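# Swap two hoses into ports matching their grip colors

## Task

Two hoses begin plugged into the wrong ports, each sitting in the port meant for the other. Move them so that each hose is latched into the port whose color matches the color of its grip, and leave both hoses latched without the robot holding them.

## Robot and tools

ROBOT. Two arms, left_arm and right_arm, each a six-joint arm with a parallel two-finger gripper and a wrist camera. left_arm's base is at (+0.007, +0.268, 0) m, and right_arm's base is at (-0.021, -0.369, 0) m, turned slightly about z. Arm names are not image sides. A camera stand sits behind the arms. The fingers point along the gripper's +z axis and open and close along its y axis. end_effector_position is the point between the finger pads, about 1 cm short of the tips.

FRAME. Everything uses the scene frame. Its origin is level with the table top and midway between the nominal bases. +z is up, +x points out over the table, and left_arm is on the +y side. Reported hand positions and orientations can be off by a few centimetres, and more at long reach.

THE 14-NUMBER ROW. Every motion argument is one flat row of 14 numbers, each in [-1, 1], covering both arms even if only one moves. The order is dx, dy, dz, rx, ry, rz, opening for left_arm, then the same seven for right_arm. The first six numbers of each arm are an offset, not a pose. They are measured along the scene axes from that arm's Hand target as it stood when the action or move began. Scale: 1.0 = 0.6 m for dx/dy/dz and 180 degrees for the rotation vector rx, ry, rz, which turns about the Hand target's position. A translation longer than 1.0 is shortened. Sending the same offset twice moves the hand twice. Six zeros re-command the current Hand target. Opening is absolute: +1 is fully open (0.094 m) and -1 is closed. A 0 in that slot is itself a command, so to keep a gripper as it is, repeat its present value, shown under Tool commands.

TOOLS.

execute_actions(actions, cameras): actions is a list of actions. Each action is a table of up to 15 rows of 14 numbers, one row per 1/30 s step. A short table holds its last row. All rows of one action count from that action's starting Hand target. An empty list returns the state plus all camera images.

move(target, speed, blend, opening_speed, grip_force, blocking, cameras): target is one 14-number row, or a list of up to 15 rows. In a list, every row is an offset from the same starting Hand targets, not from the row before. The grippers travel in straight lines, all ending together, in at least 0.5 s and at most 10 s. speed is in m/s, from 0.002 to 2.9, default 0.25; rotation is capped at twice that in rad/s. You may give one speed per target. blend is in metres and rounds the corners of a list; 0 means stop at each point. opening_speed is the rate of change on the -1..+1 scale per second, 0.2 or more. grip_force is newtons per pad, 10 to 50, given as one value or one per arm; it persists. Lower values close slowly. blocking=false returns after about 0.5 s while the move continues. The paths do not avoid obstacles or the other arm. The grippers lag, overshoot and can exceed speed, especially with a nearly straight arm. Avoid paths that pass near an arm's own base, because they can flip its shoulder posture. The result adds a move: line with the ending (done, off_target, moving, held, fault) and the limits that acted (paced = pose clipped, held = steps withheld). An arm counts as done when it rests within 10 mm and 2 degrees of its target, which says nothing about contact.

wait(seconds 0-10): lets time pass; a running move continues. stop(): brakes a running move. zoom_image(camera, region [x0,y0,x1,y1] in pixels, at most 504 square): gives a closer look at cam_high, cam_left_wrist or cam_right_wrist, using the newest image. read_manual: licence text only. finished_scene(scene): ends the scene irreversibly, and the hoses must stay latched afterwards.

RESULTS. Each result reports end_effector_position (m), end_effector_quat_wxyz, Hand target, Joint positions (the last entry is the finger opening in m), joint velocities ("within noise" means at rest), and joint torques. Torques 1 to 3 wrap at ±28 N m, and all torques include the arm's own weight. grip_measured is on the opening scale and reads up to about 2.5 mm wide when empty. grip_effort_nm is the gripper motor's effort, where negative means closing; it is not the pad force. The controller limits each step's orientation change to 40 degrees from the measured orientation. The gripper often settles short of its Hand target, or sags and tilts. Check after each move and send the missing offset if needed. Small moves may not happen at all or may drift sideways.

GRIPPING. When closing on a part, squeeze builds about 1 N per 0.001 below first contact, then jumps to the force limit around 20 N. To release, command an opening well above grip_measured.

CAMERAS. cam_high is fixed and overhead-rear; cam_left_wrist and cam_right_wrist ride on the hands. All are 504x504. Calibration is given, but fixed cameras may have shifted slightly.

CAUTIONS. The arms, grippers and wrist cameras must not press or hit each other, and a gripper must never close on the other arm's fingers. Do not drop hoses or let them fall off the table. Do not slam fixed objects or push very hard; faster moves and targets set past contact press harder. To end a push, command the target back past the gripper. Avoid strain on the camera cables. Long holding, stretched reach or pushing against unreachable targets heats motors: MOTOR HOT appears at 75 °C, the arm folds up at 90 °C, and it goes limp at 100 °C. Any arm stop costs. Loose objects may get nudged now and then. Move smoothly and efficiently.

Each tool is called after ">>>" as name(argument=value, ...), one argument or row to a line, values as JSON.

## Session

>>> execute_actions(
  actions=[],
)

>>> zoom_image(
  camera="cam_high",
  region=[120, 130, 320, 330],
)

Scene clock: 0.00 s.
left_arm: end_effector_position=(+0.3026, +0.1509, +0.3412) grip_measured=+1.000 grip_effort_nm=n/a end_effector_quat_wxyz=(+0.547, +0.003, +0.780, -0.305) | right_arm: end_effector_position=(+0.3136, -0.1834, +0.3281) grip_measured=+1.000 grip_effort_nm=n/a end_effector_quat_wxyz=(+0.511, -0.224, +0.687, +0.465)
Joint positions: left_arm=[-0.227 0.831 0.942 -0.337 0.278 -0.441 0.094] | right_arm=[0.19 1.206 0.892 0.241 -0.915 0.365 0.094]
Joint velocities: within noise
Joint torques (N m): no reading
Heat: left arm: 37 °C; right arm: 44 °C.
Hand target: left_arm +0.3022, +0.1508, +0.3523; +0.559, +0.006, +0.770, -0.307 | right_arm +0.3125, -0.1836, +0.3372; +0.520, -0.230, +0.680, +0.464
Tool commands: left_gripper/opening=+1.0 right_gripper/opening=+1.0
camera_calibration:
cam_left_wrist: T_world_to_cam=[[-0.265284, -0.786543, 0.55765, 0.014914], [-0.866179, -0.05963, -0.496163, 0.450439], [0.423506, -0.61465, -0.665469, 0.29597], [0, 0, 0, 1]] pos_world=[0.268772, 0.220508, 0.412133]
cam_right_wrist: T_world_to_cam=[[0.82376, -0.460273, -0.331009, -0.229377], [-0.534484, -0.435788, -0.724165, 0.33493], [0.189064, 0.773458, -0.604994, 0.384005], [0, 0, 0, 1]] pos_world=[0.295365, -0.25663, 0.398939]

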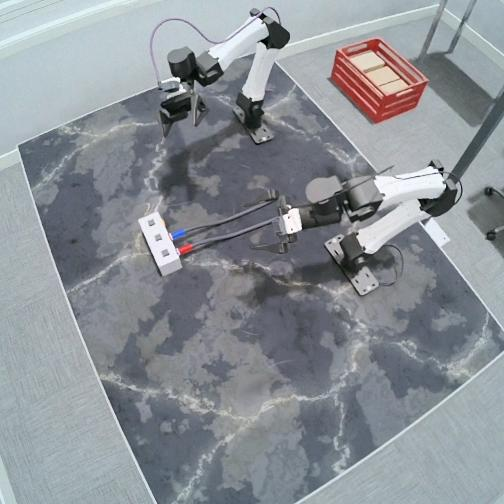

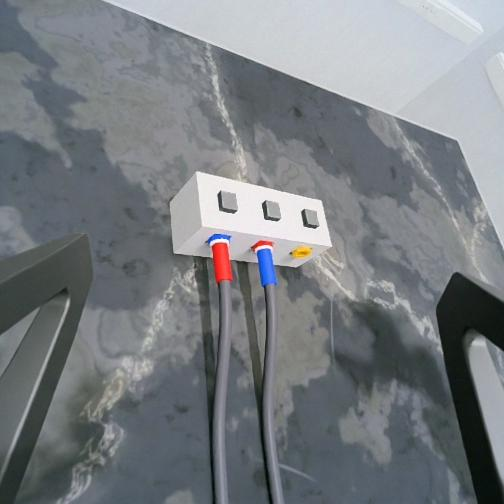

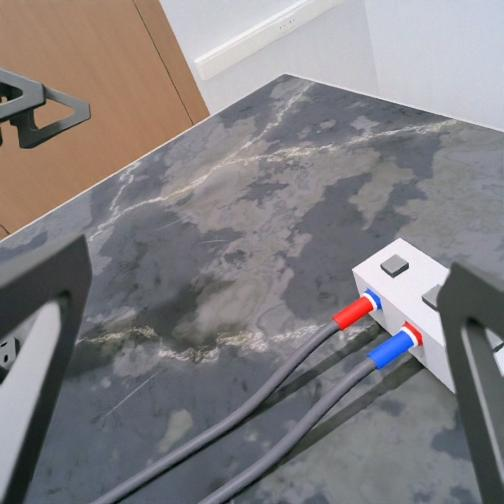

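Scaled by 2.520 from the camera's 504x504 image, which has a finer 720x720 frame.

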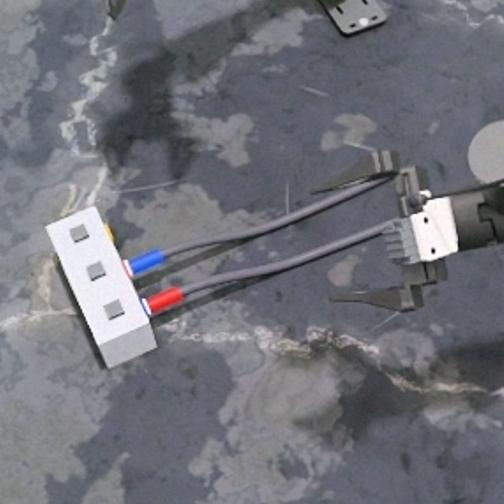

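>>> move(
  target=[
    [0,0,0,0,0,0,1, 0.146,0.139,-0.145,-0.361,0.0838,0.0782,-1],
    [0,0,0,0,0,0,1, 0.269,0.2043,-0.337,-0.361,0.0838,0.0782,-1],
  ],
  speed=0.3,
  blend=[0.03,0],
  cameras=["all"],
)

Scene clock: 5.60 s.
left_arm: end_effector_position=(+0.3026, +0.1509, +0.3412) grip_measured=+1.000 grip_effort_nm=-0.01 end_effector_quat_wxyz=(+0.547, +0.003, +0.780, -0.305) | right_arm: end_effector_position=(+0.4671, -0.0647, +0.1235) grip_measured=-0.973 grip_effort_nm=-1.05 end_effector_quat_wxyz=(+0.196, -0.478, +0.849, +0.114)
Joint positions: left_arm=[-0.227 0.831 0.942 -0.337 0.278 -0.441 0.094] | right_arm=[0.539 2.638 2.834 -1.37 -0.235 -0.491 0.001]
Joint torques (N m): left_arm=[-0.21 -1.18 8.69 2.1 0.02 0] | right_arm=[0.44 -14.15 8.81 1.34 -0.11 0.04]
Heat: left arm: 39 °C; right arm: 46 °C.
Hand target: left_arm +0.3022, +0.1508, +0.3523; +0.559, +0.006, +0.770, -0.307 | right_arm +0.4739, -0.0610, +0.1349; +0.170, -0.489, +0.848, +0.110
Off the commanded pose: left_arm 0.011 m, 2 deg | right_arm 0.014 m, 3 deg.
elbow stopped short (right arm): the move would have taken joint 3 (elbow) straighter than the controller allows.
move: off_target (left_arm, right_arm)
camera_calibration:
cam_left_wrist: T_world_to_cam=[[-0.265284, -0.786543, 0.55765, 0.014914], [-0.866179, -0.05963, -0.496163, 0.450439], [0.423506, -0.61465, -0.665469, 0.29597], [0, 0, 0, 1]] pos_world=[0.268772, 0.220508, 0.412133]
cam_right_wrist: T_world_to_cam=[[0.89751, -0.440808, 0.0128142, -0.444594], [-0.434479, -0.878901, 0.196876, 0.131409], [-0.075522, -0.182266, -0.980345, 0.247432], [0, 0, 0, 1]] pos_world=[0.474809, -0.0353865, 0.222395]

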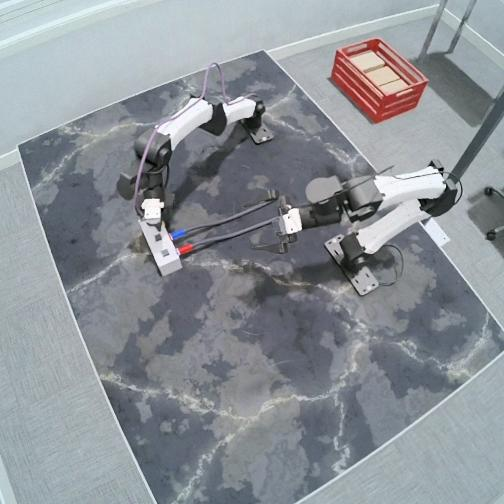

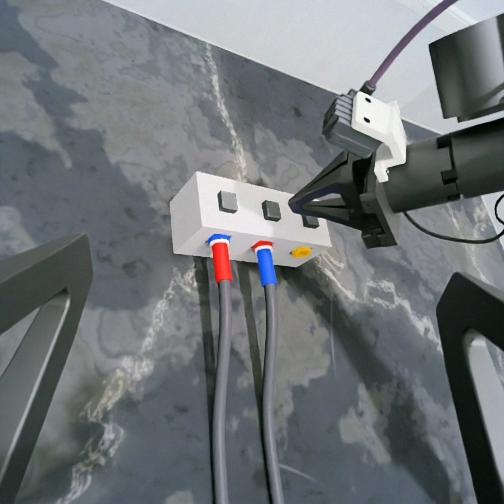

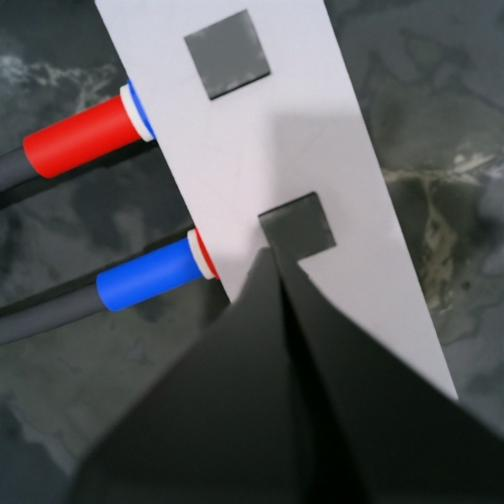

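>>> move(
  target=[0,0,0,0,0,0,1, 0.0135,-0.0067,-0.0117,0.0353,-0.0567,0,-1],
  speed=0.15,
  cameras=["cam_right_wrist","cam_left_wrist"],
)

Scene clock: 7.90 s.
left_arm: end_effector_position=(+0.3026, +0.1509, +0.3412) grip_measured=+1.000 grip_effort_nm=-0.01 end_effector_quat_wxyz=(+0.547, +0.003, +0.780, -0.305) | right_arm: end_effector_position=(+0.4816, -0.0658, +0.1016) grip_measured=-0.973 grip_effort_nm=-1.04 end_effector_quat_wxyz=(+0.246, -0.488, +0.830, +0.112)
Joint positions: left_arm=[-0.227 0.831 0.942 -0.337 0.278 -0.441 0.094] | right_arm=[0.522 2.43 2.307 -0.954 -0.246 -0.53 0.001]
Joint torques (N m): left_arm=[-0.21 -1.17 8.7 2.1 0.02 0] | right_arm=[0.23 -18.18 5.5 1.58 -0.22 0.1]
Heat: left arm: 39 °C; right arm: 46 °C.
Hand target: left_arm +0.3022, +0.1508, +0.3523; +0.559, +0.006, +0.770, -0.307 | right_arm +0.4820, -0.0649, +0.1279; +0.272, -0.487, +0.822, +0.113
Off the commanded pose: left_arm 0.011 m, 2 deg | right_arm 0.026 m, 3 deg.
move: off_target (left_arm, right_arm)
camera_calibration:
cam_left_wrist: T_world_to_cam=[[-0.265284, -0.786543, 0.55765, 0.014914], [-0.866179, -0.05963, -0.496163, 0.450439], [0.423506, -0.61465, -0.665469, 0.29597], [0, 0, 0, 1]] pos_world=[0.268772, 0.220508, 0.412133]
cam_right_wrist: T_world_to_cam=[[0.902707, -0.422536, 0.0811357, -0.465963], [-0.429629, -0.895392, 0.117017, 0.145688], [0.0232045, -0.14049, -0.98981, 0.183098], [0, 0, 0, 1]] pos_world=[0.478972, -0.0407151, 0.20199]
Images, in order (width x height): cam_left_wrist 504x504, cam_right_wrist 504x504.

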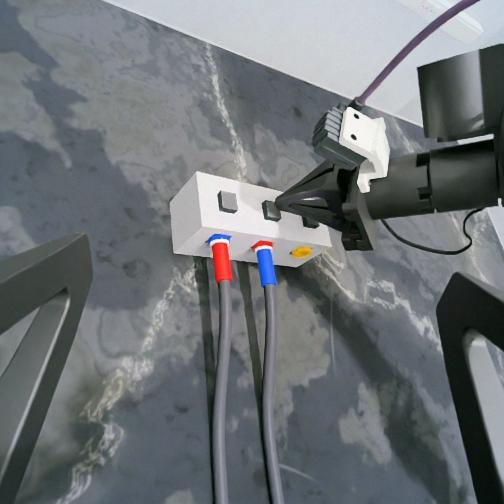

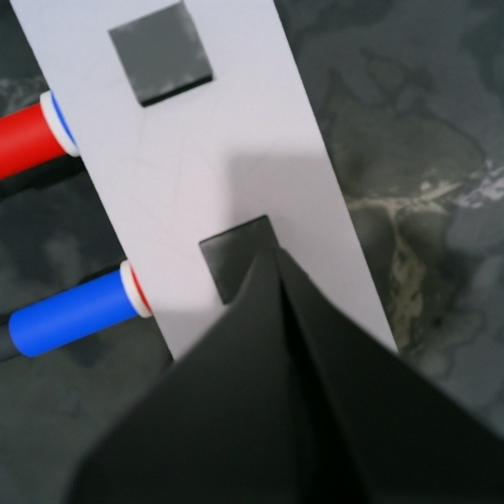

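>>> move(
  target=[0,0,0,0,0,0,1, -0.025,0.01,0.01,0,0,0,-1],
  speed=0.1,
  cameras=["cam_right_wrist"],
)

Scene clock: 9.03 s.
left_arm: end_effector_position=(+0.3026, +0.1509, +0.3412) grip_measured=+1.000 grip_effort_nm=-0.01 end_effector_quat_wxyz=(+0.547, +0.003, +0.780, -0.305) | right_arm: end_effector_position=(+0.4665, -0.0591, +0.1038) grip_measured=-0.973 grip_effort_nm=-1.05 end_effector_quat_wxyz=(+0.242, -0.491, +0.829, +0.116)
Joint positions: left_arm=[-0.227 0.831 0.942 -0.337 0.278 -0.441 0.094] | right_arm=[0.545 2.377 2.223 -0.926 -0.245 -0.515 0.001]
Joint torques (N m): left_arm=[-0.2 -1.17 8.7 2.1 0.02 0] | right_arm=[0.36 -18.5 5.49 1.57 -0.09 0.16]
Heat: left arm: 39 °C; right arm: 47 °C.
Hand target: left_arm +0.3022, +0.1508, +0.3523; +0.559, +0.006, +0.770, -0.307 | right_arm +0.4670, -0.0590, +0.1339; +0.272, -0.487, +0.822, +0.113
Off the commanded pose: left_arm 0.011 m, 2 deg | right_arm 0.030 m, 3 deg.
move: off_target (left_arm, right_arm)
camera_calibration:
cam_right_wrist: T_world_to_cam=[[0.907454, -0.413861, 0.0724331, -0.450526], [-0.419843, -0.899814, 0.1186, 0.140035], [0.0160923, -0.138035, -0.990297, 0.190106], [0, 0, 0, 1]] pos_world=[0.464566, -0.0342081, 0.204286]
Images, in order (width x height): cam_right_wrist 504x504.

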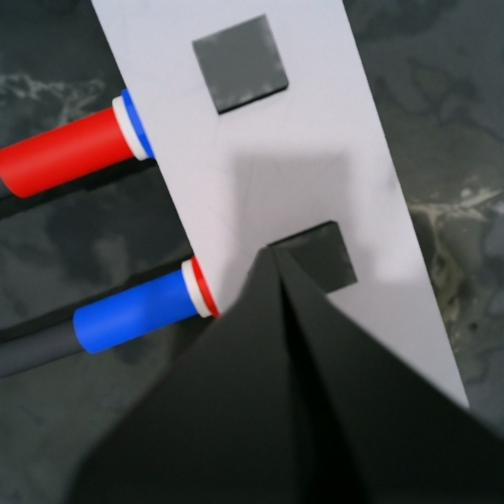

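>>> move(
  target=[0,0,0,0,0,0,1, 0.015,-0.007,-0.01,0,0,0,-1],
  speed=0.1,
  cameras=["cam_right_wrist"],
)

Scene clock: 9.97 s.
left_arm: end_effector_position=(+0.3026, +0.1509, +0.3412) grip_measured=+1.000 grip_effort_nm=-0.01 end_effector_quat_wxyz=(+0.547, +0.003, +0.780, -0.305) | right_arm: end_effector_position=(+0.4694, -0.0636, +0.1039) grip_measured=-0.973 grip_effort_nm=-1.05 end_effector_quat_wxyz=(+0.243, -0.487, +0.831, +0.115)
Joint positions: left_arm=[-0.227 0.831 0.942 -0.337 0.278 -0.441 0.094] | right_arm=[0.536 2.377 2.223 -0.926 -0.245 -0.515 0.001]
Joint torques (N m): left_arm=[-0.2 -1.17 8.69 2.1 0.02 0] | right_arm=[-0.16 -16.14 7.76 1.57 -0.18 0.01]
Heat: left arm: 40 °C; right arm: 47 °C.
Hand target: left_arm +0.3022, +0.1508, +0.3523; +0.559, +0.006, +0.770, -0.307 | right_arm +0.4760, -0.0632, +0.1279; +0.272, -0.487, +0.822, +0.112
Off the commanded pose: left_arm 0.011 m, 2 deg | right_arm 0.025 m, 3 deg.
move: off_target (left_arm, right_arm)
camera_calibration:
cam_right_wrist: T_world_to_cam=[[0.903392, -0.4226, 0.0727396, -0.453699], [-0.428549, -0.895719, 0.118465, 0.14154], [0.015091, -0.138193, -0.99029, 0.189895], [0, 0, 0, 1]] pos_world=[0.467659, -0.0387116, 0.204286]
Images, in order (width x height): cam_right_wrist 504x504.

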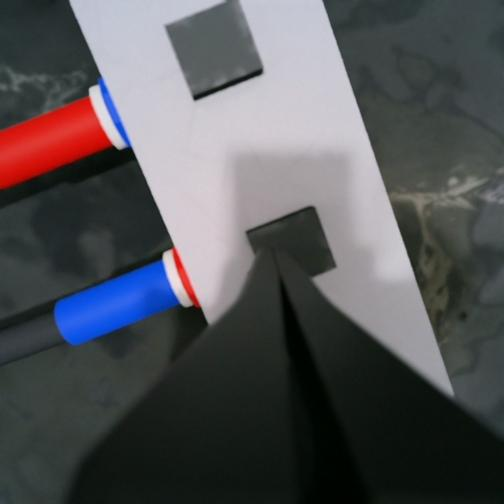

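>>> move(
  target=[0,0,0,0,0,0,1, 0,0,-0.09,0,0,0,-1],
  speed=0.1,
  cameras=["cam_right_wrist"],
)

Scene clock: 11.27 s.
left_arm: end_effector_position=(+0.3026, +0.1509, +0.3412) grip_measured=+1.000 grip_effort_nm=-0.01 end_effector_quat_wxyz=(+0.547, +0.003, +0.780, -0.305) | right_arm: end_effector_position=(+0.4855, -0.0535, +0.0991) grip_measured=-0.973 grip_effort_nm=-1.05 end_effector_quat_wxyz=(+0.306, -0.486, +0.810, +0.119)
Joint positions: left_arm=[-0.227 0.831 0.942 -0.337 0.278 -0.441 0.094] | right_arm=[0.533 2.33 2.052 -0.67 -0.261 -0.515 0.001]
Joint torques (N m): left_arm=[-0.2 -1.14 8.69 2.1 0.02 0] | right_arm=[0.08 -12.36 4.04 1.28 -0.03 0.02]
Heat: left arm: 40 °C; right arm: 48 °C.
Hand target: left_arm +0.3022, +0.1508, +0.3523; +0.559, +0.006, +0.770, -0.307 | right_arm +0.4759, -0.0630, +0.0740; +0.272, -0.487, +0.822, +0.113
Off the commanded pose: left_arm 0.011 m, 2 deg | right_arm 0.029 m, 4 deg.
move: off_target (left_arm, right_arm)
camera_calibration:
cam_right_wrist: T_world_to_cam=[[0.894256, -0.424755, 0.141029, -0.466095], [-0.429604, -0.903007, 0.00439028, 0.169393], [0.125486, -0.0645127, -0.989996, 0.136665], [0, 0, 0, 1]] pos_world=[0.472431, -0.0361968, 0.200287]
Images, in order (width x height): cam_right_wrist 504x504.

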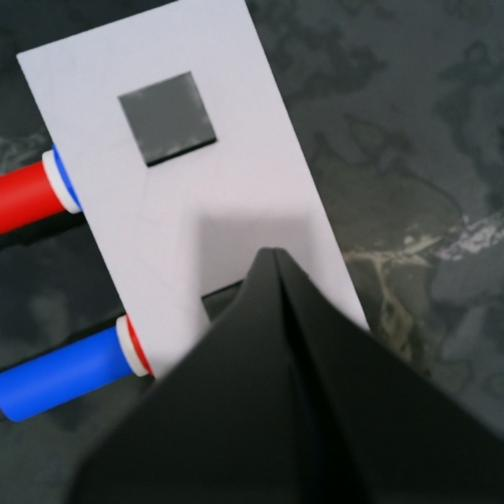

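>>> move(
  target=[0,0,0,0,0,0,1, 0,0,0.1,-0.0147,0.0235,0,-1],
  speed=0.12,
  cameras=["cam_right_wrist"],
)

Scene clock: 13.20 s.
left_arm: end_effector_position=(+0.3026, +0.1509, +0.3412) grip_measured=+1.000 grip_effort_nm=-0.01 end_effector_quat_wxyz=(+0.547, +0.003, +0.780, -0.305) | right_arm: end_effector_position=(+0.4709, -0.0641, +0.1335) grip_measured=-0.973 grip_effort_nm=-1.05 end_effector_quat_wxyz=(+0.225, -0.486, +0.836, +0.116)
Joint positions: left_arm=[-0.227 0.831 0.942 -0.337 0.278 -0.441 0.094] | right_arm=[0.533 2.506 2.596 -1.208 -0.246 -0.515 0.001]
Joint torques (N m): left_arm=[-0.21 -1.17 8.68 2.1 0.01 0] | right_arm=[0.2 -12.11 9.46 1.29 -0.09 -0.01]
Heat: left arm: 40 °C; right arm: 49 °C.
Hand target: left_arm +0.3022, +0.1508, +0.3523; +0.559, +0.006, +0.770, -0.307 | right_arm +0.4759, -0.0630, +0.1339; +0.230, -0.489, +0.834, +0.111
Off the commanded pose: left_arm 0.011 m, 2 deg | right_arm 0.005 m, 1 deg.
move: off_target (left_arm)
camera_calibration:
cam_right_wrist: T_world_to_cam=[[0.904743, -0.423177, 0.0486006, -0.45491], [-0.425515, -0.892688, 0.148476, 0.132966], [-0.0194465, -0.155013, -0.987721, 0.233993], [0, 0, 0, 1]] pos_world=[0.472705, -0.0375379, 0.233487]
Images, in order (width x height): cam_right_wrist 504x504.

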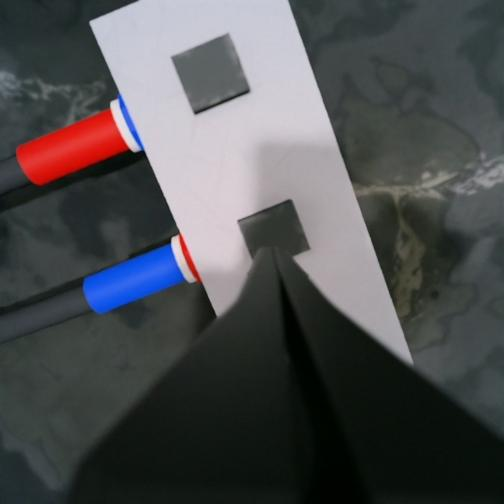

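>>> move(
  target=[0,0,0,0,0,0,1, -0.026,-0.027,-0.148,-0.0294,0.047,0,-1],
  speed=0.1,
  cameras=["cam_right_wrist","cam_left_wrist"],
)

Scene clock: 14.77 s.
left_arm: end_effector_position=(+0.3026, +0.1509, +0.3412) grip_measured=+1.000 grip_effort_nm=-0.01 end_effector_quat_wxyz=(+0.547, +0.003, +0.780, -0.305) | right_arm: end_effector_position=(+0.4609, -0.0708, +0.0876) grip_measured=-0.973 grip_effort_nm=-1.05 end_effector_quat_wxyz=(+0.180, -0.490, +0.844, +0.124)
Joint positions: left_arm=[-0.227 0.831 0.942 -0.337 0.278 -0.441 0.094] | right_arm=[0.526 2.501 2.433 -1.145 -0.263 -0.53 0.001]
Joint torques (N m): left_arm=[-0.21 -1.18 8.69 2.1 0.02 0] | right_arm=[0.09 -9.99 2.32 1.4 0.2 -0.02]
Heat: left arm: 40 °C; right arm: 50 °C.
Hand target: left_arm +0.3022, +0.1508, +0.3523; +0.559, +0.006, +0.770, -0.307 | right_arm +0.4603, -0.0793, +0.0450; +0.145, -0.489, +0.853, +0.109
Off the commanded pose: left_arm 0.011 m, 2 deg | right_arm 0.043 m, 5 deg.
move: off_target (left_arm, right_arm)
camera_calibration:
cam_left_wrist: T_world_to_cam=[[-0.265284, -0.786543, 0.55765, 0.014914], [-0.866179, -0.05963, -0.496163, 0.450439], [0.423506, -0.61465, -0.665469, 0.29597], [0, 0, 0, 1]] pos_world=[0.268772, 0.220508, 0.412133]
cam_right_wrist: T_world_to_cam=[[0.911511, -0.410982, -0.0155239, -0.44308], [-0.398578, -0.892046, 0.213049, 0.111417], [-0.101408, -0.188009, -0.976918, 0.221929], [0, 0, 0, 1]] pos_world=[0.470786, -0.0409844, 0.186191]
Images, in order (width x height): cam_left_wrist 504x504, cam_right_wrist 504x504.

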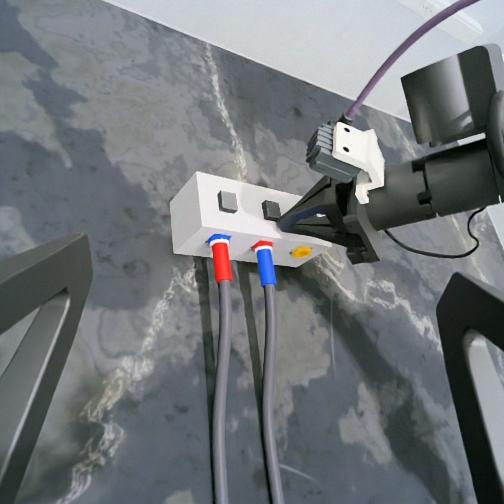

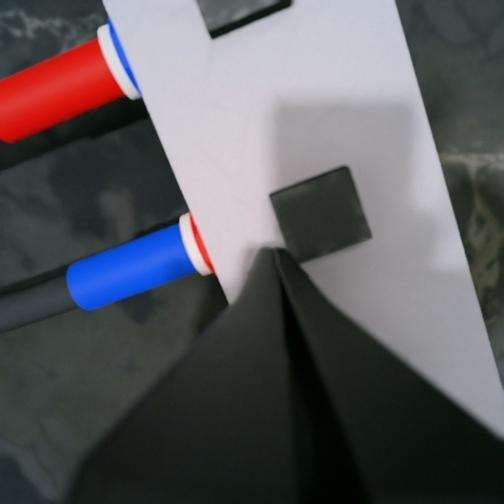

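>>> move(
  target=[
    [0,0,0,0,0,0,1, 0.024,0.006,0.12,0.015,-0.0235,0,-1],
    [0,0,0,0,0,0,1, 0.026,0.008,-0.01,0,0,0,-1],
  ],
  speed=0.12,
  cameras=["cam_right_wrist","cam_left_wrist"],
)

Scene clock: 17.77 s.
left_arm: end_effector_position=(+0.3026, +0.1509, +0.3412) grip_measured=+1.000 grip_effort_nm=-0.01 end_effector_quat_wxyz=(+0.547, +0.003, +0.780, -0.305) | right_arm: end_effector_position=(+0.4818, -0.0781, +0.0879) grip_measured=-0.973 grip_effort_nm=-1.05 end_effector_quat_wxyz=(+0.185, -0.482, +0.849, +0.112)
Joint positions: left_arm=[-0.227 0.831 0.942 -0.337 0.278 -0.441 0.094] | right_arm=[0.503 2.643 2.704 -1.266 -0.244 -0.536 0.001]
Joint torques (N m): left_arm=[-0.21 -1.17 8.69 2.1 0.02 0] | right_arm=[1.4 -9.61 1.95 1.44 -0.03 0]
Heat: left arm: 41 °C; right arm: 51 °C.
Hand target: left_arm +0.3022, +0.1508, +0.3523; +0.559, +0.006, +0.770, -0.307 | right_arm +0.4760, -0.0746, +0.0391; +0.145, -0.489, +0.853, +0.108
Off the commanded pose: left_arm 0.011 m, 2 deg | right_arm 0.049 m, 5 deg.
elbow stopped short (right arm): the move would have taken joint 3 (elbow) straighter than the controller allows.
move: off_target (left_arm, right_arm)
camera_calibration:
cam_left_wrist: T_world_to_cam=[[-0.265284, -0.786543, 0.55765, 0.014914], [-0.866179, -0.05963, -0.496163, 0.450439], [0.423506, -0.61465, -0.665469, 0.29597], [0, 0, 0, 1]] pos_world=[0.268772, 0.220508, 0.412133]
cam_right_wrist: T_world_to_cam=[[0.901779, -0.432156, 0.0059478, -0.463964], [-0.422946, -0.879561, 0.217922, 0.125502], [-0.0889449, -0.199033, -0.975948, 0.216092], [0, 0, 0, 1]] pos_world=[0.490693, -0.0471091, 0.186305]
Images, in order (width x height): cam_left_wrist 504x504, cam_right_wrist 504x504.

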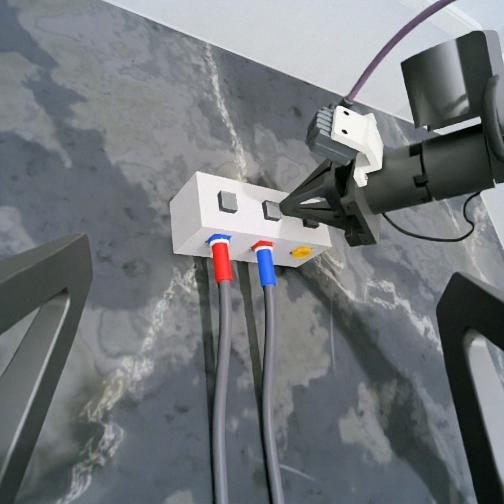

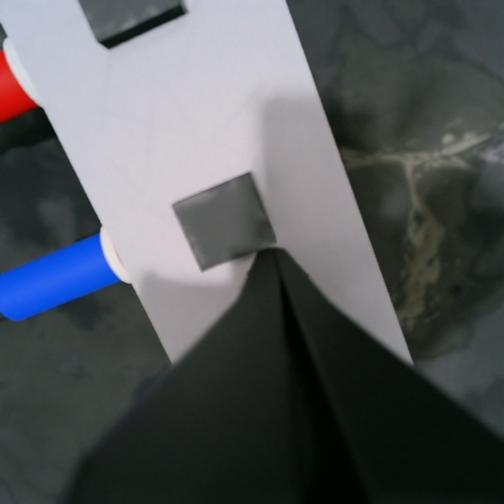

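>>> move(
  target=[
    [0,0,0,0,0,0,1, -0.006,0.018,0.13,0.015,-0.0235,0,-1],
    [0,0,0,0,0,0,1, -0.006,0.019,0,0,0,0,-1],
  ],
  speed=0.12,
  cameras=["cam_right_wrist","cam_left_wrist"],
)

Scene clock: 20.37 s.
left_arm: end_effector_position=(+0.3026, +0.1509, +0.3412) grip_measured=+1.000 grip_effort_nm=-0.01 end_effector_quat_wxyz=(+0.547, +0.003, +0.780, -0.305) | right_arm: end_effector_position=(+0.4815, -0.0558, +0.0965) grip_measured=-0.973 grip_effort_nm=-1.04 end_effector_quat_wxyz=(+0.208, -0.492, +0.837, +0.120)
Joint positions: left_arm=[-0.227 0.831 0.942 -0.337 0.278 -0.441 0.094] | right_arm=[0.535 2.661 2.754 -1.247 -0.253 -0.524 0.001]
Joint torques (N m): left_arm=[-0.24 -1.16 8.7 2.1 0.02 0.01] | right_arm=[0.62 -9.09 2.32 1.06 0.13 0.09]
Heat: left arm: 41 °C; right arm: 51 °C.
Hand target: left_arm +0.3022, +0.1508, +0.3523; +0.559, +0.006, +0.770, -0.307 | right_arm +0.4723, -0.0631, +0.0390; +0.145, -0.489, +0.853, +0.108
Off the commanded pose: left_arm 0.011 m, 2 deg | right_arm 0.059 m, 8 deg.
elbow stopped short (right arm): the move would have taken joint 3 (elbow) straighter than the controller allows.
move: off_target (left_arm, right_arm)
camera_calibration:
cam_left_wrist: T_world_to_cam=[[-0.265284, -0.786543, 0.55765, 0.014914], [-0.866179, -0.05963, -0.496163, 0.450439], [0.423506, -0.61465, -0.665469, 0.29597], [0, 0, 0, 1]] pos_world=[0.268772, 0.220508, 0.412133]
cam_right_wrist: T_world_to_cam=[[0.911391, -0.410729, 0.0258511, -0.459455], [-0.408764, -0.896169, 0.172607, 0.139767], [-0.0477275, -0.167879, -0.984652, 0.21148], [0, 0, 0, 1]] pos_world=[0.485969, -0.0279532, 0.195987]
Images, in order (width x height): cam_left_wrist 504x504, cam_right_wrist 504x504.

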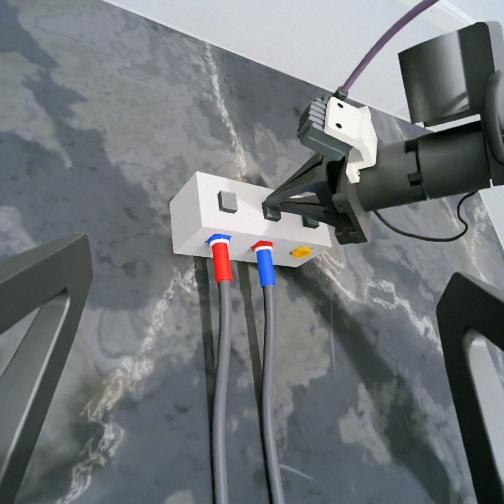

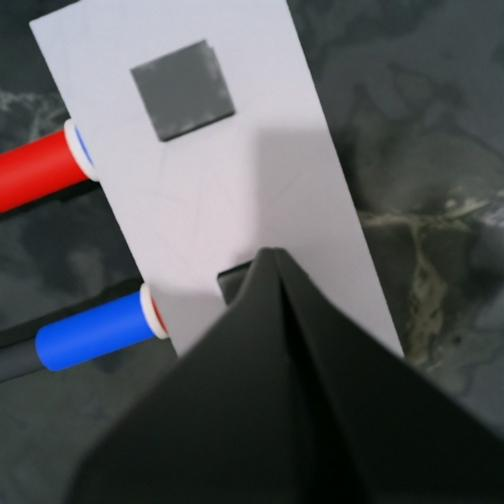

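>>> move(
  target=[
    [0,0,0,0,0,0,1, -0.02,-0.025,-0.09,-0.015,0.0235,0,-1],
  ],
  speed=0.12,
  cameras=["cam_right_wrist","cam_left_wrist"],
)

Scene clock: 21.57 s.
left_arm: end_effector_position=(+0.3026, +0.1509, +0.3412) grip_measured=+1.000 grip_effort_nm=-0.01 end_effector_quat_wxyz=(+0.547, +0.003, +0.780, -0.305) | right_arm: end_effector_position=(+0.4810, -0.0566, +0.0907) grip_measured=-0.973 grip_effort_nm=-1.05 end_effector_quat_wxyz=(+0.222, -0.492, +0.832, +0.132)
Joint positions: left_arm=[-0.227 0.831 0.942 -0.337 0.278 -0.441 0.094] | right_arm=[0.526 2.542 2.484 -1.07 -0.284 -0.53 0.001]
Joint torques (N m): left_arm=[-0.2 -1.18 8.68 2.1 0.02 0] | right_arm=[0.49 -4.46 0.29 0.69 0.52 -0.05]
Heat: left arm: 41 °C; right arm: 51 °C.
Hand target: left_arm +0.3022, +0.1508, +0.3523; +0.559, +0.006, +0.770, -0.307 | right_arm +0.4604, -0.0782, -0.0149; +0.102, -0.488, +0.860, +0.106
Off the commanded pose: left_arm 0.011 m, 2 deg | right_arm 0.110 m, 14 deg.
move: off_target (left_arm, right_arm)
camera_calibration:
cam_left_wrist: T_world_to_cam=[[-0.265284, -0.786543, 0.55765, 0.014914], [-0.866179, -0.05963, -0.496163, 0.450439], [0.423506, -0.61465, -0.665469, 0.29597], [0, 0, 0, 1]] pos_world=[0.268772, 0.220508, 0.412133]
cam_right_wrist: T_world_to_cam=[[0.914393, -0.404158, 0.0232756, -0.460066], [-0.403423, -0.904928, 0.135482, 0.140115], [-0.0336935, -0.133274, -0.990506, 0.201452], [0, 0, 0, 1]] pos_world=[0.483994, -0.032297, 0.191265]
Images, in order (width x height): cam_left_wrist 504x504, cam_right_wrist 504x504.

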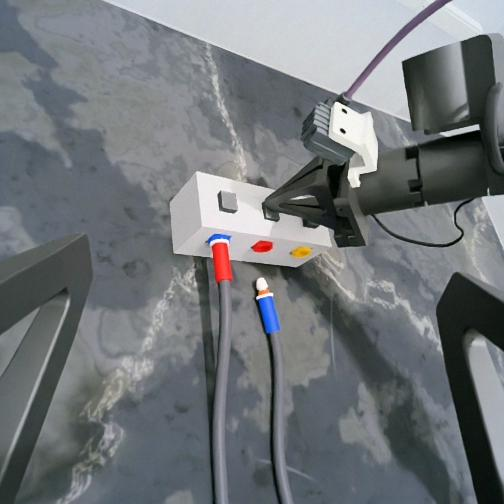

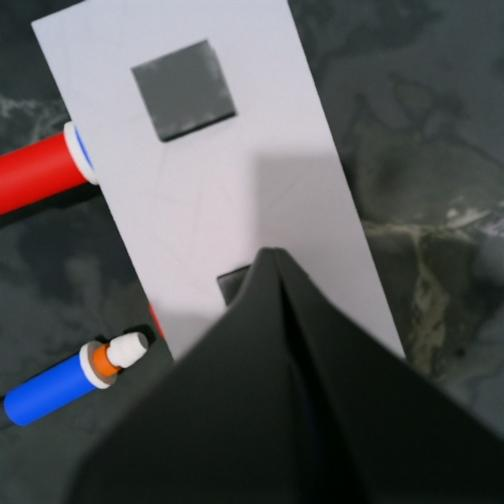

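>>> move(
  target=[
    [0,0,0,0,0,0,1, 0.0,0.01,0.25,0.03,-0.047,0,-1],
    [0,0,0,0,0,0,1, 0.0185,0.103,0.25,0.03,-0.047,0,-1],
  ],
  speed=0.2,
  blend=[0.02,0],
  cameras=["cam_right_wrist"],
)

Scene clock: 23.63 s.
left_arm: end_effector_position=(+0.3026, +0.1509, +0.3412) grip_measured=+1.000 grip_effort_nm=-0.01 end_effector_quat_wxyz=(+0.547, +0.003, +0.780, -0.305) | right_arm: end_effector_position=(+0.4633, -0.0175, +0.1294) grip_measured=-0.973 grip_effort_nm=-1.04 end_effector_quat_wxyz=(+0.236, -0.483, +0.835, +0.118)
Joint positions: left_arm=[-0.227 0.831 0.942 -0.337 0.278 -0.441 0.094] | right_arm=[0.619 2.646 2.837 -1.266 -0.208 -0.428 0.001]
Joint torques (N m): left_arm=[-0.21 -1.16 8.7 2.1 0.02 0] | right_arm=[-0.02 -13.41 8.75 1.56 -0.07 0.18]
Heat: left arm: 41 °C; right arm: 52 °C.
Hand target: left_arm +0.3022, +0.1508, +0.3523; +0.559, +0.006, +0.770, -0.307 | right_arm +0.4714, -0.0163, +0.1351; +0.188, -0.489, +0.844, +0.110
Off the commanded pose: left_arm 0.011 m, 2 deg | right_arm 0.010 m, 6 deg.
elbow stopped short (right arm): the move would have taken joint 3 (elbow) straighter than the controller allows.
move: off_target (left_arm, right_arm)
camera_calibration:
cam_right_wrist: T_world_to_cam=[[0.901007, -0.430035, 0.0570616, -0.427582], [-0.433789, -0.89204, 0.126857, 0.178497], [-0.00365185, -0.139052, -0.990278, 0.230365], [0, 0, 0, 1]] pos_world=[0.463526, 0.00738433, 0.22988]
Images, in order (width x height): cam_right_wrist 504x504.

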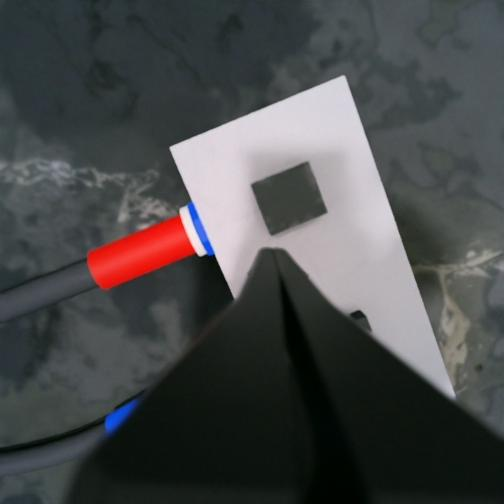

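>>> move(
  target=[
    [0,0,0,0,0,0,1, -0.003,-0.002,-0.16,-0.0147,0.0235,0,-1],
  ],
  speed=0.12,
  cameras=["cam_right_wrist","cam_left_wrist"],
)

Scene clock: 25.03 s.
left_arm: end_effector_position=(+0.3026, +0.1509, +0.3412) grip_measured=+1.000 grip_effort_nm=-0.01 end_effector_quat_wxyz=(+0.547, +0.003, +0.780, -0.305) | right_arm: end_effector_position=(+0.4640, -0.0154, +0.0899) grip_measured=-0.973 grip_effort_nm=-1.05 end_effector_quat_wxyz=(+0.206, -0.484, +0.842, +0.123)
Joint positions: left_arm=[-0.227 0.831 0.942 -0.337 0.278 -0.441 0.094] | right_arm=[0.618 2.735 2.873 -1.276 -0.222 -0.429 0.001]
Joint torques (N m): left_arm=[-0.23 -1.18 8.69 2.1 0.02 0] | right_arm=[-0.01 -7.69 5.63 1.5 0.04 0]
Heat: left arm: 41 °C; right arm: 52 °C.
Hand target: left_arm +0.3022, +0.1508, +0.3523; +0.559, +0.006, +0.770, -0.307 | right_arm +0.4697, -0.0177, +0.0390; +0.145, -0.489, +0.853, +0.109
Off the commanded pose: left_arm 0.011 m, 2 deg | right_arm 0.051 m, 7 deg.
elbow stopped short (right arm): the move would have taken joint 3 (elbow) straighter than the controller allows.
elbow read too straight (right arm): the controller reads joint 3 (elbow) straighter than it allows; while it does, the hand can move without a command.
move: off_target (left_arm, right_arm)
camera_calibration:
cam_left_wrist: T_world_to_cam=[[-0.265284, -0.786543, 0.55765, 0.014914], [-0.866179, -0.05963, -0.496163, 0.450439], [0.423506, -0.61465, -0.665469, 0.29597], [0, 0, 0, 1]] pos_world=[0.268772, 0.220508, 0.412133]
cam_right_wrist: T_world_to_cam=[[0.905338, -0.424464, 0.0138916, -0.423058], [-0.420303, -0.890814, 0.172614, 0.175367], [-0.0608935, -0.162113, -0.984892, 0.217155], [0, 0, 0, 1]] pos_world=[0.469941, 0.0118506, 0.189481]
Images, in order (width x height): cam_left_wrist 504x504, cam_right_wrist 504x504.

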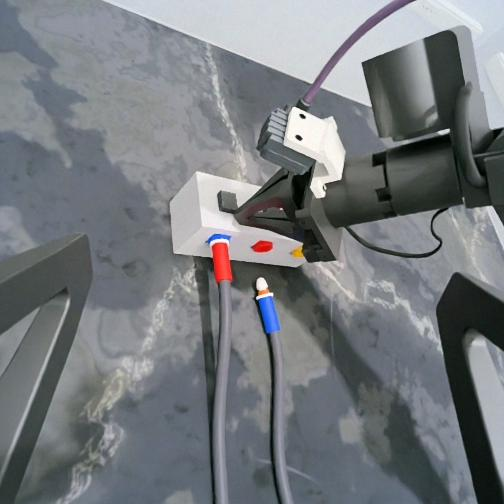

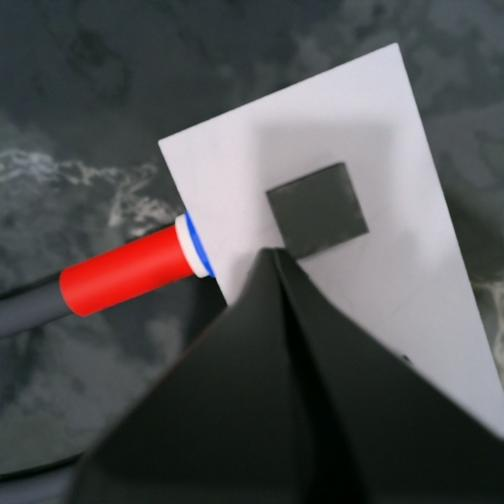

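>>> move(
  target=[
    [0,0,0,0,0,0,1, 0.004,-0.003,0.145,0.059,-0.094,0,-1],
  ],
  speed=0.15,
  cameras=["cam_right_wrist"],
)

Scene clock: 26.87 s.
left_arm: end_effector_position=(+0.3026, +0.1509, +0.3412) grip_measured=+1.000 grip_effort_nm=-0.01 end_effector_quat_wxyz=(+0.547, +0.003, +0.780, -0.305) | right_arm: end_effector_position=(+0.4656, -0.0168, +0.0932) grip_measured=-0.973 grip_effort_nm=-1.05 end_effector_quat_wxyz=(+0.214, -0.501, +0.830, +0.119)
Joint positions: left_arm=[-0.227 0.831 0.942 -0.337 0.278 -0.441 0.094] | right_arm=[0.614 2.683 2.778 -1.222 -0.224 -0.472 0.001]
Joint torques (N m): left_arm=[-0.21 -1.17 8.69 2.1 0.02 0] | right_arm=[-0.32 -19.82 5.03 1.6 -0.04 -0.02]
Heat: left arm: 42 °C; right arm: 53 °C.
Hand target: left_arm +0.3022, +0.1508, +0.3523; +0.559, +0.006, +0.770, -0.307 | right_arm +0.4720, -0.0193, +0.1261; +0.313, -0.484, +0.809, +0.114
Off the commanded pose: left_arm 0.011 m, 2 deg | right_arm 0.034 m, 12 deg.
move: off_target (left_arm, right_arm)
camera_calibration:
cam_right_wrist: T_world_to_cam=[[0.919042, -0.392208, 0.0391812, -0.433375], [-0.393084, -0.904652, 0.164588, 0.162146], [-0.0291073, -0.166665, -0.985584, 0.205459], [0, 0, 0, 1]] pos_world=[0.468007, 0.0109557, 0.19279]
Images, in order (width x height): cam_right_wrist 504x504.

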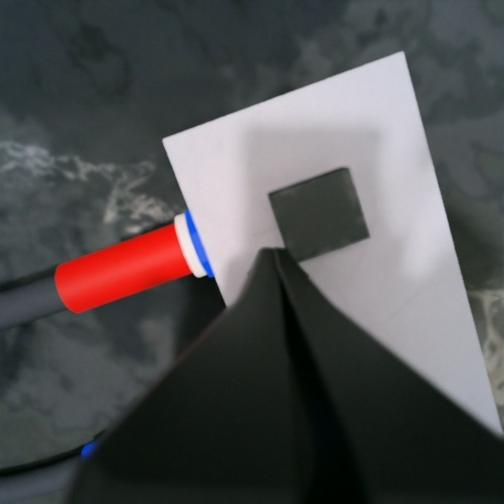

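>>> move(
  target=[
    [0,0,0,0,0,0,1, 0,0,0.05,0,0,0,-1],
  ],
  speed=0.15,
  cameras=["cam_right_wrist"],
)

Scene clock: 28.37 s.
left_arm: end_effector_position=(+0.3026, +0.1509, +0.3412) grip_measured=+1.000 grip_effort_nm=-0.02 end_effector_quat_wxyz=(+0.547, +0.003, +0.780, -0.305) | right_arm: end_effector_position=(+0.4698, -0.0163, +0.1276) grip_measured=-0.973 grip_effort_nm=-1.05 end_effector_quat_wxyz=(+0.286, -0.492, +0.814, +0.117)
Joint positions: left_arm=[-0.227 0.831 0.942 -0.337 0.278 -0.441 0.094] | right_arm=[0.614 2.418 2.342 -0.9 -0.213 -0.46 0.001]
Joint torques (N m): left_arm=[-0.23 -1.17 8.68 2.1 0.02 0] | right_arm=[-0.1 -18.19 5.65 1.77 -0.07 0.16]
Heat: left arm: 42 °C; right arm: 56 °C.
Hand target: left_arm +0.3022, +0.1508, +0.3523; +0.559, +0.006, +0.770, -0.307 | right_arm +0.4720, -0.0193, +0.1561; +0.313, -0.484, +0.809, +0.114
Off the commanded pose: left_arm 0.011 m, 2 deg | right_arm 0.029 m, 3 deg.
move: off_target (left_arm, right_arm)
camera_calibration:
cam_right_wrist: T_world_to_cam=[[0.902163, -0.413086, 0.124349, -0.441673], [-0.420863, -0.906086, 0.0433937, 0.187], [0.0947452, -0.0914819, -0.991289, 0.183378], [0, 0, 0, 1]] pos_world=[0.459789, 0.00376505, 0.228588]
Images, in order (width x height): cam_right_wrist 504x504.

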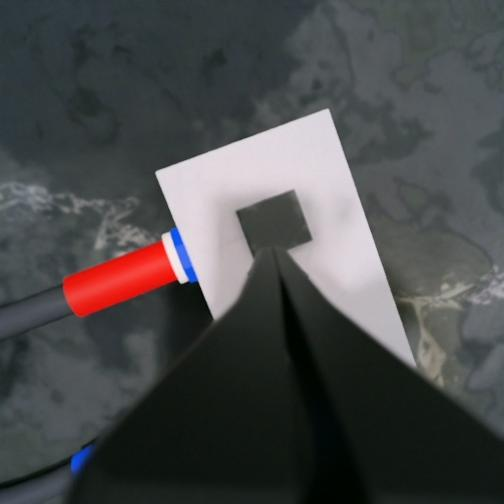

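>>> move(
  target=[
    [0,0,0,0,0,0,1, 0.005,0.005,-0.1,-0.0147,0.0235,0,-1],
  ],
  speed=0.12,
  cameras=["cam_right_wrist"],
)

Scene clock: 29.53 s.
left_arm: end_effector_position=(+0.3026, +0.1509, +0.3412) grip_measured=+1.000 grip_effort_nm=-0.01 end_effector_quat_wxyz=(+0.547, +0.003, +0.780, -0.305) | right_arm: end_effector_position=(+0.4723, -0.0151, +0.1083) grip_measured=-0.973 grip_effort_nm=-1.05 end_effector_quat_wxyz=(+0.278, -0.492, +0.817, +0.116)
Joint positions: left_arm=[-0.227 0.831 0.942 -0.337 0.278 -0.441 0.094] | right_arm=[0.614 2.444 2.321 -0.87 -0.211 -0.458 0.001]
Joint torques (N m): left_arm=[-0.23 -1.17 8.69 2.1 0.02 -0.01] | right_arm=[0.08 -12.52 6.05 1.74 -0.08 0.15]
Heat: left arm: 42 °C; right arm: 57 °C.
Hand target: left_arm +0.3022, +0.1508, +0.3523; +0.559, +0.006, +0.770, -0.307 | right_arm +0.4750, -0.0163, +0.0961; +0.272, -0.487, +0.822, +0.113
Off the commanded pose: left_arm 0.011 m, 2 deg | right_arm 0.013 m, 1 deg.
move: off_target (left_arm, right_arm)
camera_calibration:
cam_right_wrist: T_world_to_cam=[[0.90292, -0.413949, 0.115678, -0.440438], [-0.422193, -0.904636, 0.0582039, 0.189095], [0.0805527, -0.101392, -0.99158, 0.170682], [0, 0, 0, 1]] pos_world=[0.463766, 0.00604916, 0.209188]
Images, in order (width x height): cam_right_wrist 504x504.

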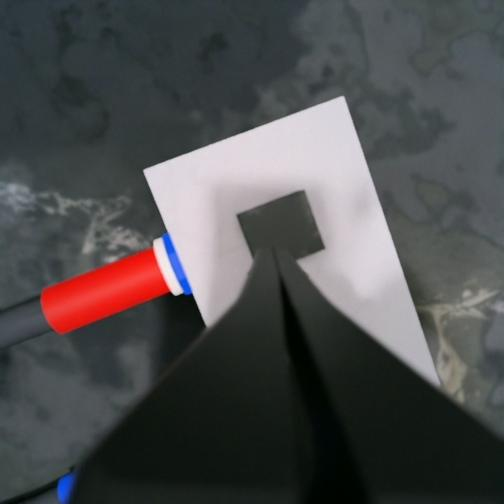

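>>> move(
  target=[
    [0,0,0,0,0,0,1, -0.008,0.003,-0.14,-0.025,0.04,0,-1],
  ],
  speed=0.12,
  cameras=["cam_right_wrist","cam_left_wrist"],
)

Scene clock: 30.63 s.
left_arm: end_effector_position=(+0.3026, +0.1509, +0.3412) grip_measured=+1.000 grip_effort_nm=-0.02 end_effector_quat_wxyz=(+0.547, +0.003, +0.780, -0.305) | right_arm: end_effector_position=(+0.4709, -0.0125, +0.0939) grip_measured=-0.973 grip_effort_nm=-1.05 end_effector_quat_wxyz=(+0.266, -0.492, +0.820, +0.124)
Joint positions: left_arm=[-0.227 0.831 0.942 -0.337 0.278 -0.441 0.094] | right_arm=[0.614 2.47 2.321 -0.866 -0.228 -0.452 0.001]
Joint torques (N m): left_arm=[-0.21 -1.17 8.7 2.1 0.02 0] | right_arm=[0.76 -4.36 4.59 1.63 0.15 0.17]
Heat: left arm: 42 °C; right arm: 57 °C.
Hand target: left_arm +0.3022, +0.1508, +0.3523; +0.559, +0.006, +0.770, -0.307 | right_arm +0.4703, -0.0145, +0.0121; +0.201, -0.489, +0.842, +0.111
Off the commanded pose: left_arm 0.011 m, 2 deg | right_arm 0.082 m, 8 deg.
move: off_target (left_arm, right_arm)
camera_calibration:
cam_left_wrist: T_world_to_cam=[[-0.265284, -0.786543, 0.55765, 0.014914], [-0.866179, -0.05963, -0.496163, 0.450439], [0.423506, -0.61465, -0.665469, 0.29597], [0, 0, 0, 1]] pos_world=[0.268772, 0.220508, 0.412133]
cam_right_wrist: T_world_to_cam=[[0.907746, -0.410094, 0.0884282, -0.43613], [-0.416264, -0.906675, 0.0683001, 0.187908], [0.0521662, -0.0988086, -0.993738, 0.170408], [0, 0, 0, 1]] pos_world=[0.465225, 0.00835467, 0.195073]
Images, in order (width x height): cam_left_wrist 504x504, cam_right_wrist 504x504.

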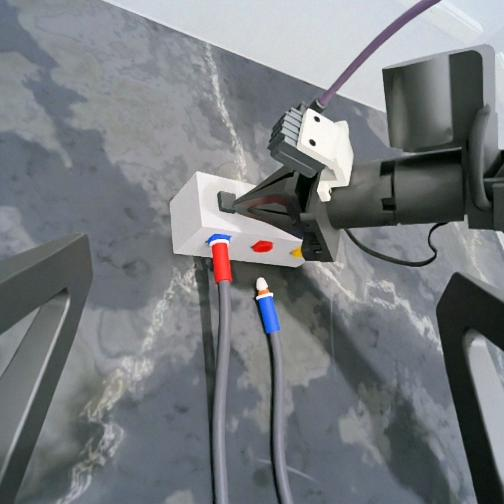

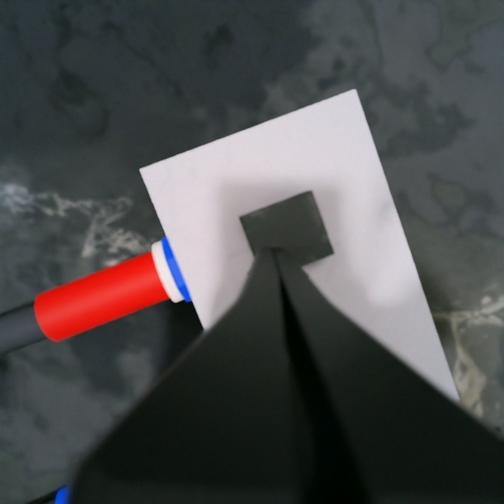

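>>> move(
  target=[
    [0,0,0,0,0,0,1, -0.006,-0.003,-0.1,-0.02,0.032,0,-1],
  ],
  speed=0.12,
  cameras=["cam_right_wrist","cam_left_wrist"],
)

Scene clock: 31.80 s.
left_arm: end_effector_position=(+0.3026, +0.1509, +0.3412) grip_measured=+1.000 grip_effort_nm=-0.01 end_effector_quat_wxyz=(+0.547, +0.003, +0.780, -0.305) | right_arm: end_effector_position=(+0.4710, -0.0126, +0.0857) grip_measured=-0.973 grip_effort_nm=-1.05 end_effector_quat_wxyz=(+0.250, -0.491, +0.823, +0.136)
Joint positions: left_arm=[-0.227 0.831 0.942 -0.337 0.278 -0.441 0.094] | right_arm=[0.606 2.518 2.39 -0.919 -0.255 -0.452 0.001]
Joint torques (N m): left_arm=[-0.23 -1.17 8.7 2.1 0.02 0] | right_arm=[1.39 0.13 1.18 1.67 0.41 0.12]
Heat: left arm: 42 °C; right arm: 56 °C.
Hand target: left_arm +0.3022, +0.1508, +0.3523; +0.559, +0.006, +0.770, -0.307 | right_arm +0.4666, -0.0163, -0.0479; +0.143, -0.489, +0.854, +0.109
Off the commanded pose: left_arm 0.011 m, 2 deg | right_arm 0.134 m, 13 deg.
move: off_target (left_arm, right_arm)
camera_calibration:
cam_left_wrist: T_world_to_cam=[[-0.265284, -0.786543, 0.55765, 0.014914], [-0.866179, -0.05963, -0.496163, 0.450439], [0.423506, -0.61465, -0.665469, 0.29597], [0, 0, 0, 1]] pos_world=[0.268772, 0.220508, 0.412133]
cam_right_wrist: T_world_to_cam=[[0.913024, -0.404707, 0.0509852, -0.434727], [-0.40771, -0.909305, 0.0832874, 0.183074], [0.0126541, -0.0968306, -0.99522, 0.181004], [0, 0, 0, 1]] pos_world=[0.469267, 0.00805981, 0.187056]
Images, in order (width x height): cam_left_wrist 504x504, cam_right_wrist 504x504.

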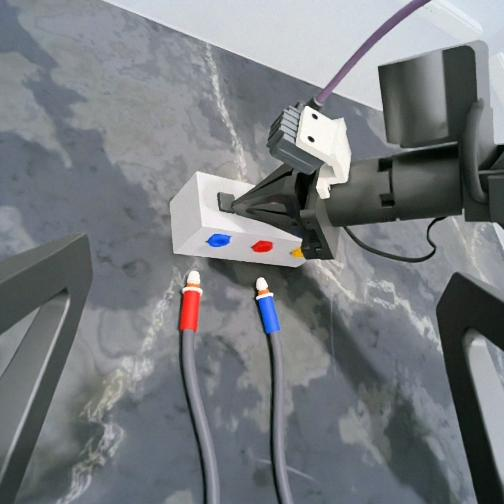

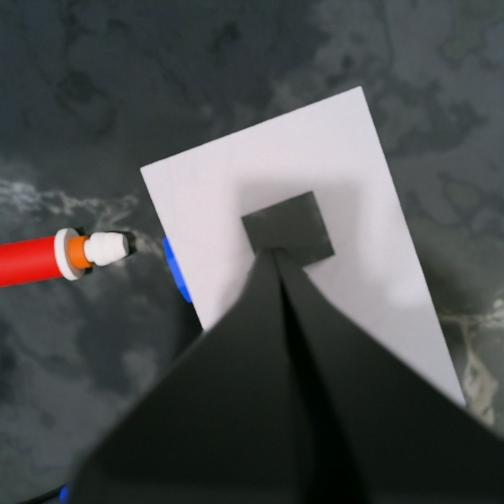

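>>> move(
  target=[
    [0,0,0,0,0,0,1, -0.028,-0.05,0.37,0,0,0,-1],
    [0.163,-0.111,-0.3,0,0,0,0, -0.194,-0.073,0.33,0.08,-0.186,-0.354,-0.1],
  ],
  speed=0.3,
  blend=[0.03,0],
  cameras=["all"],
)

Scene clock: 37.57 s.
left_arm: end_effector_position=(+0.3994, +0.0852, +0.1718) grip_measured=+0.002 grip_effort_nm=-0.12 end_effector_quat_wxyz=(+0.553, +0.011, +0.775, -0.305) | right_arm: end_effector_position=(+0.3496, -0.0586, +0.1372) grip_measured=-0.103 grip_effort_nm=0.13 end_effector_quat_wxyz=(+0.447, +0.024, +0.893, -0.031)
Joint positions: left_arm=[-0.383 1.46 0.563 0.691 0.133 -0.463 0.047] | right_arm=[1.001 1.925 1.451 -0.504 0.766 0.759 0.042]
Joint torques (N m): left_arm=[-0.94 -3.93 5.67 2.33 -0.17 -0.12] | right_arm=[0.32 -12.38 6.06 1.65 0.52 0.2]
Heat: left arm: 42 °C; right arm: 57 °C.
Hand target: left_arm +0.3999, +0.0841, +0.1722; +0.559, +0.006, +0.770, -0.307 | right_arm +0.3503, -0.0602, +0.1501; +0.461, +0.038, +0.886, -0.020
Off the commanded pose: left_arm 0.001 m, 1 deg | right_arm 0.013 m, 3 deg.
elbow stopped short (right arm): the move would have taken joint 3 (elbow) straighter than the controller allows.
move: off_target (right_arm); target 2's new opening was sent with right_arm's hand 0.013 m and 3 deg from that target
camera_calibration:
cam_left_wrist: T_world_to_cam=[[-0.28368, -0.786615, 0.548418, 0.0923177], [-0.85733, -0.0481347, -0.512512, 0.444567], [0.429547, -0.615565, -0.660734, 0.0987473], [0, 0, 0, 1]] pos_world=[0.364913, 0.154803, 0.242463]
cam_right_wrist: T_world_to_cam=[[-0.00130615, -0.995939, 0.0900173, -0.0654807], [-0.964117, -0.0226432, -0.264511, 0.381611], [0.265475, -0.0871326, -0.960172, 0.136738], [0, 0, 0, 1]] pos_world=[0.331532, -0.0446595, 0.238127]

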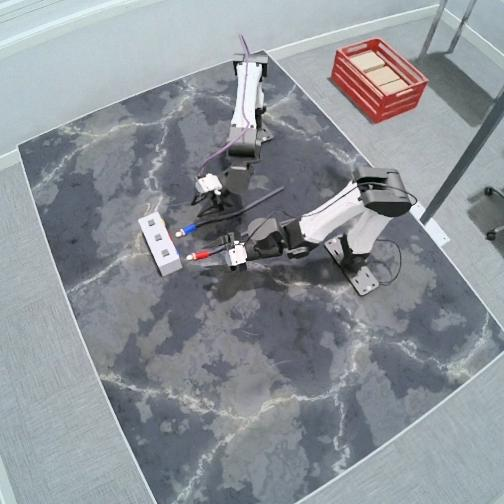

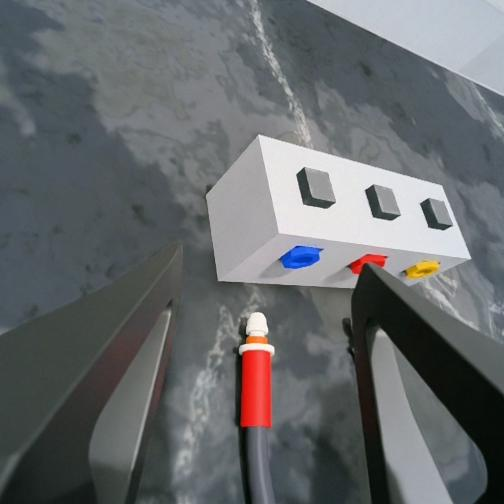

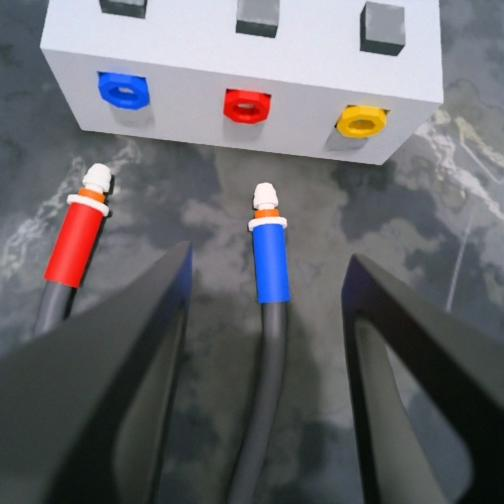

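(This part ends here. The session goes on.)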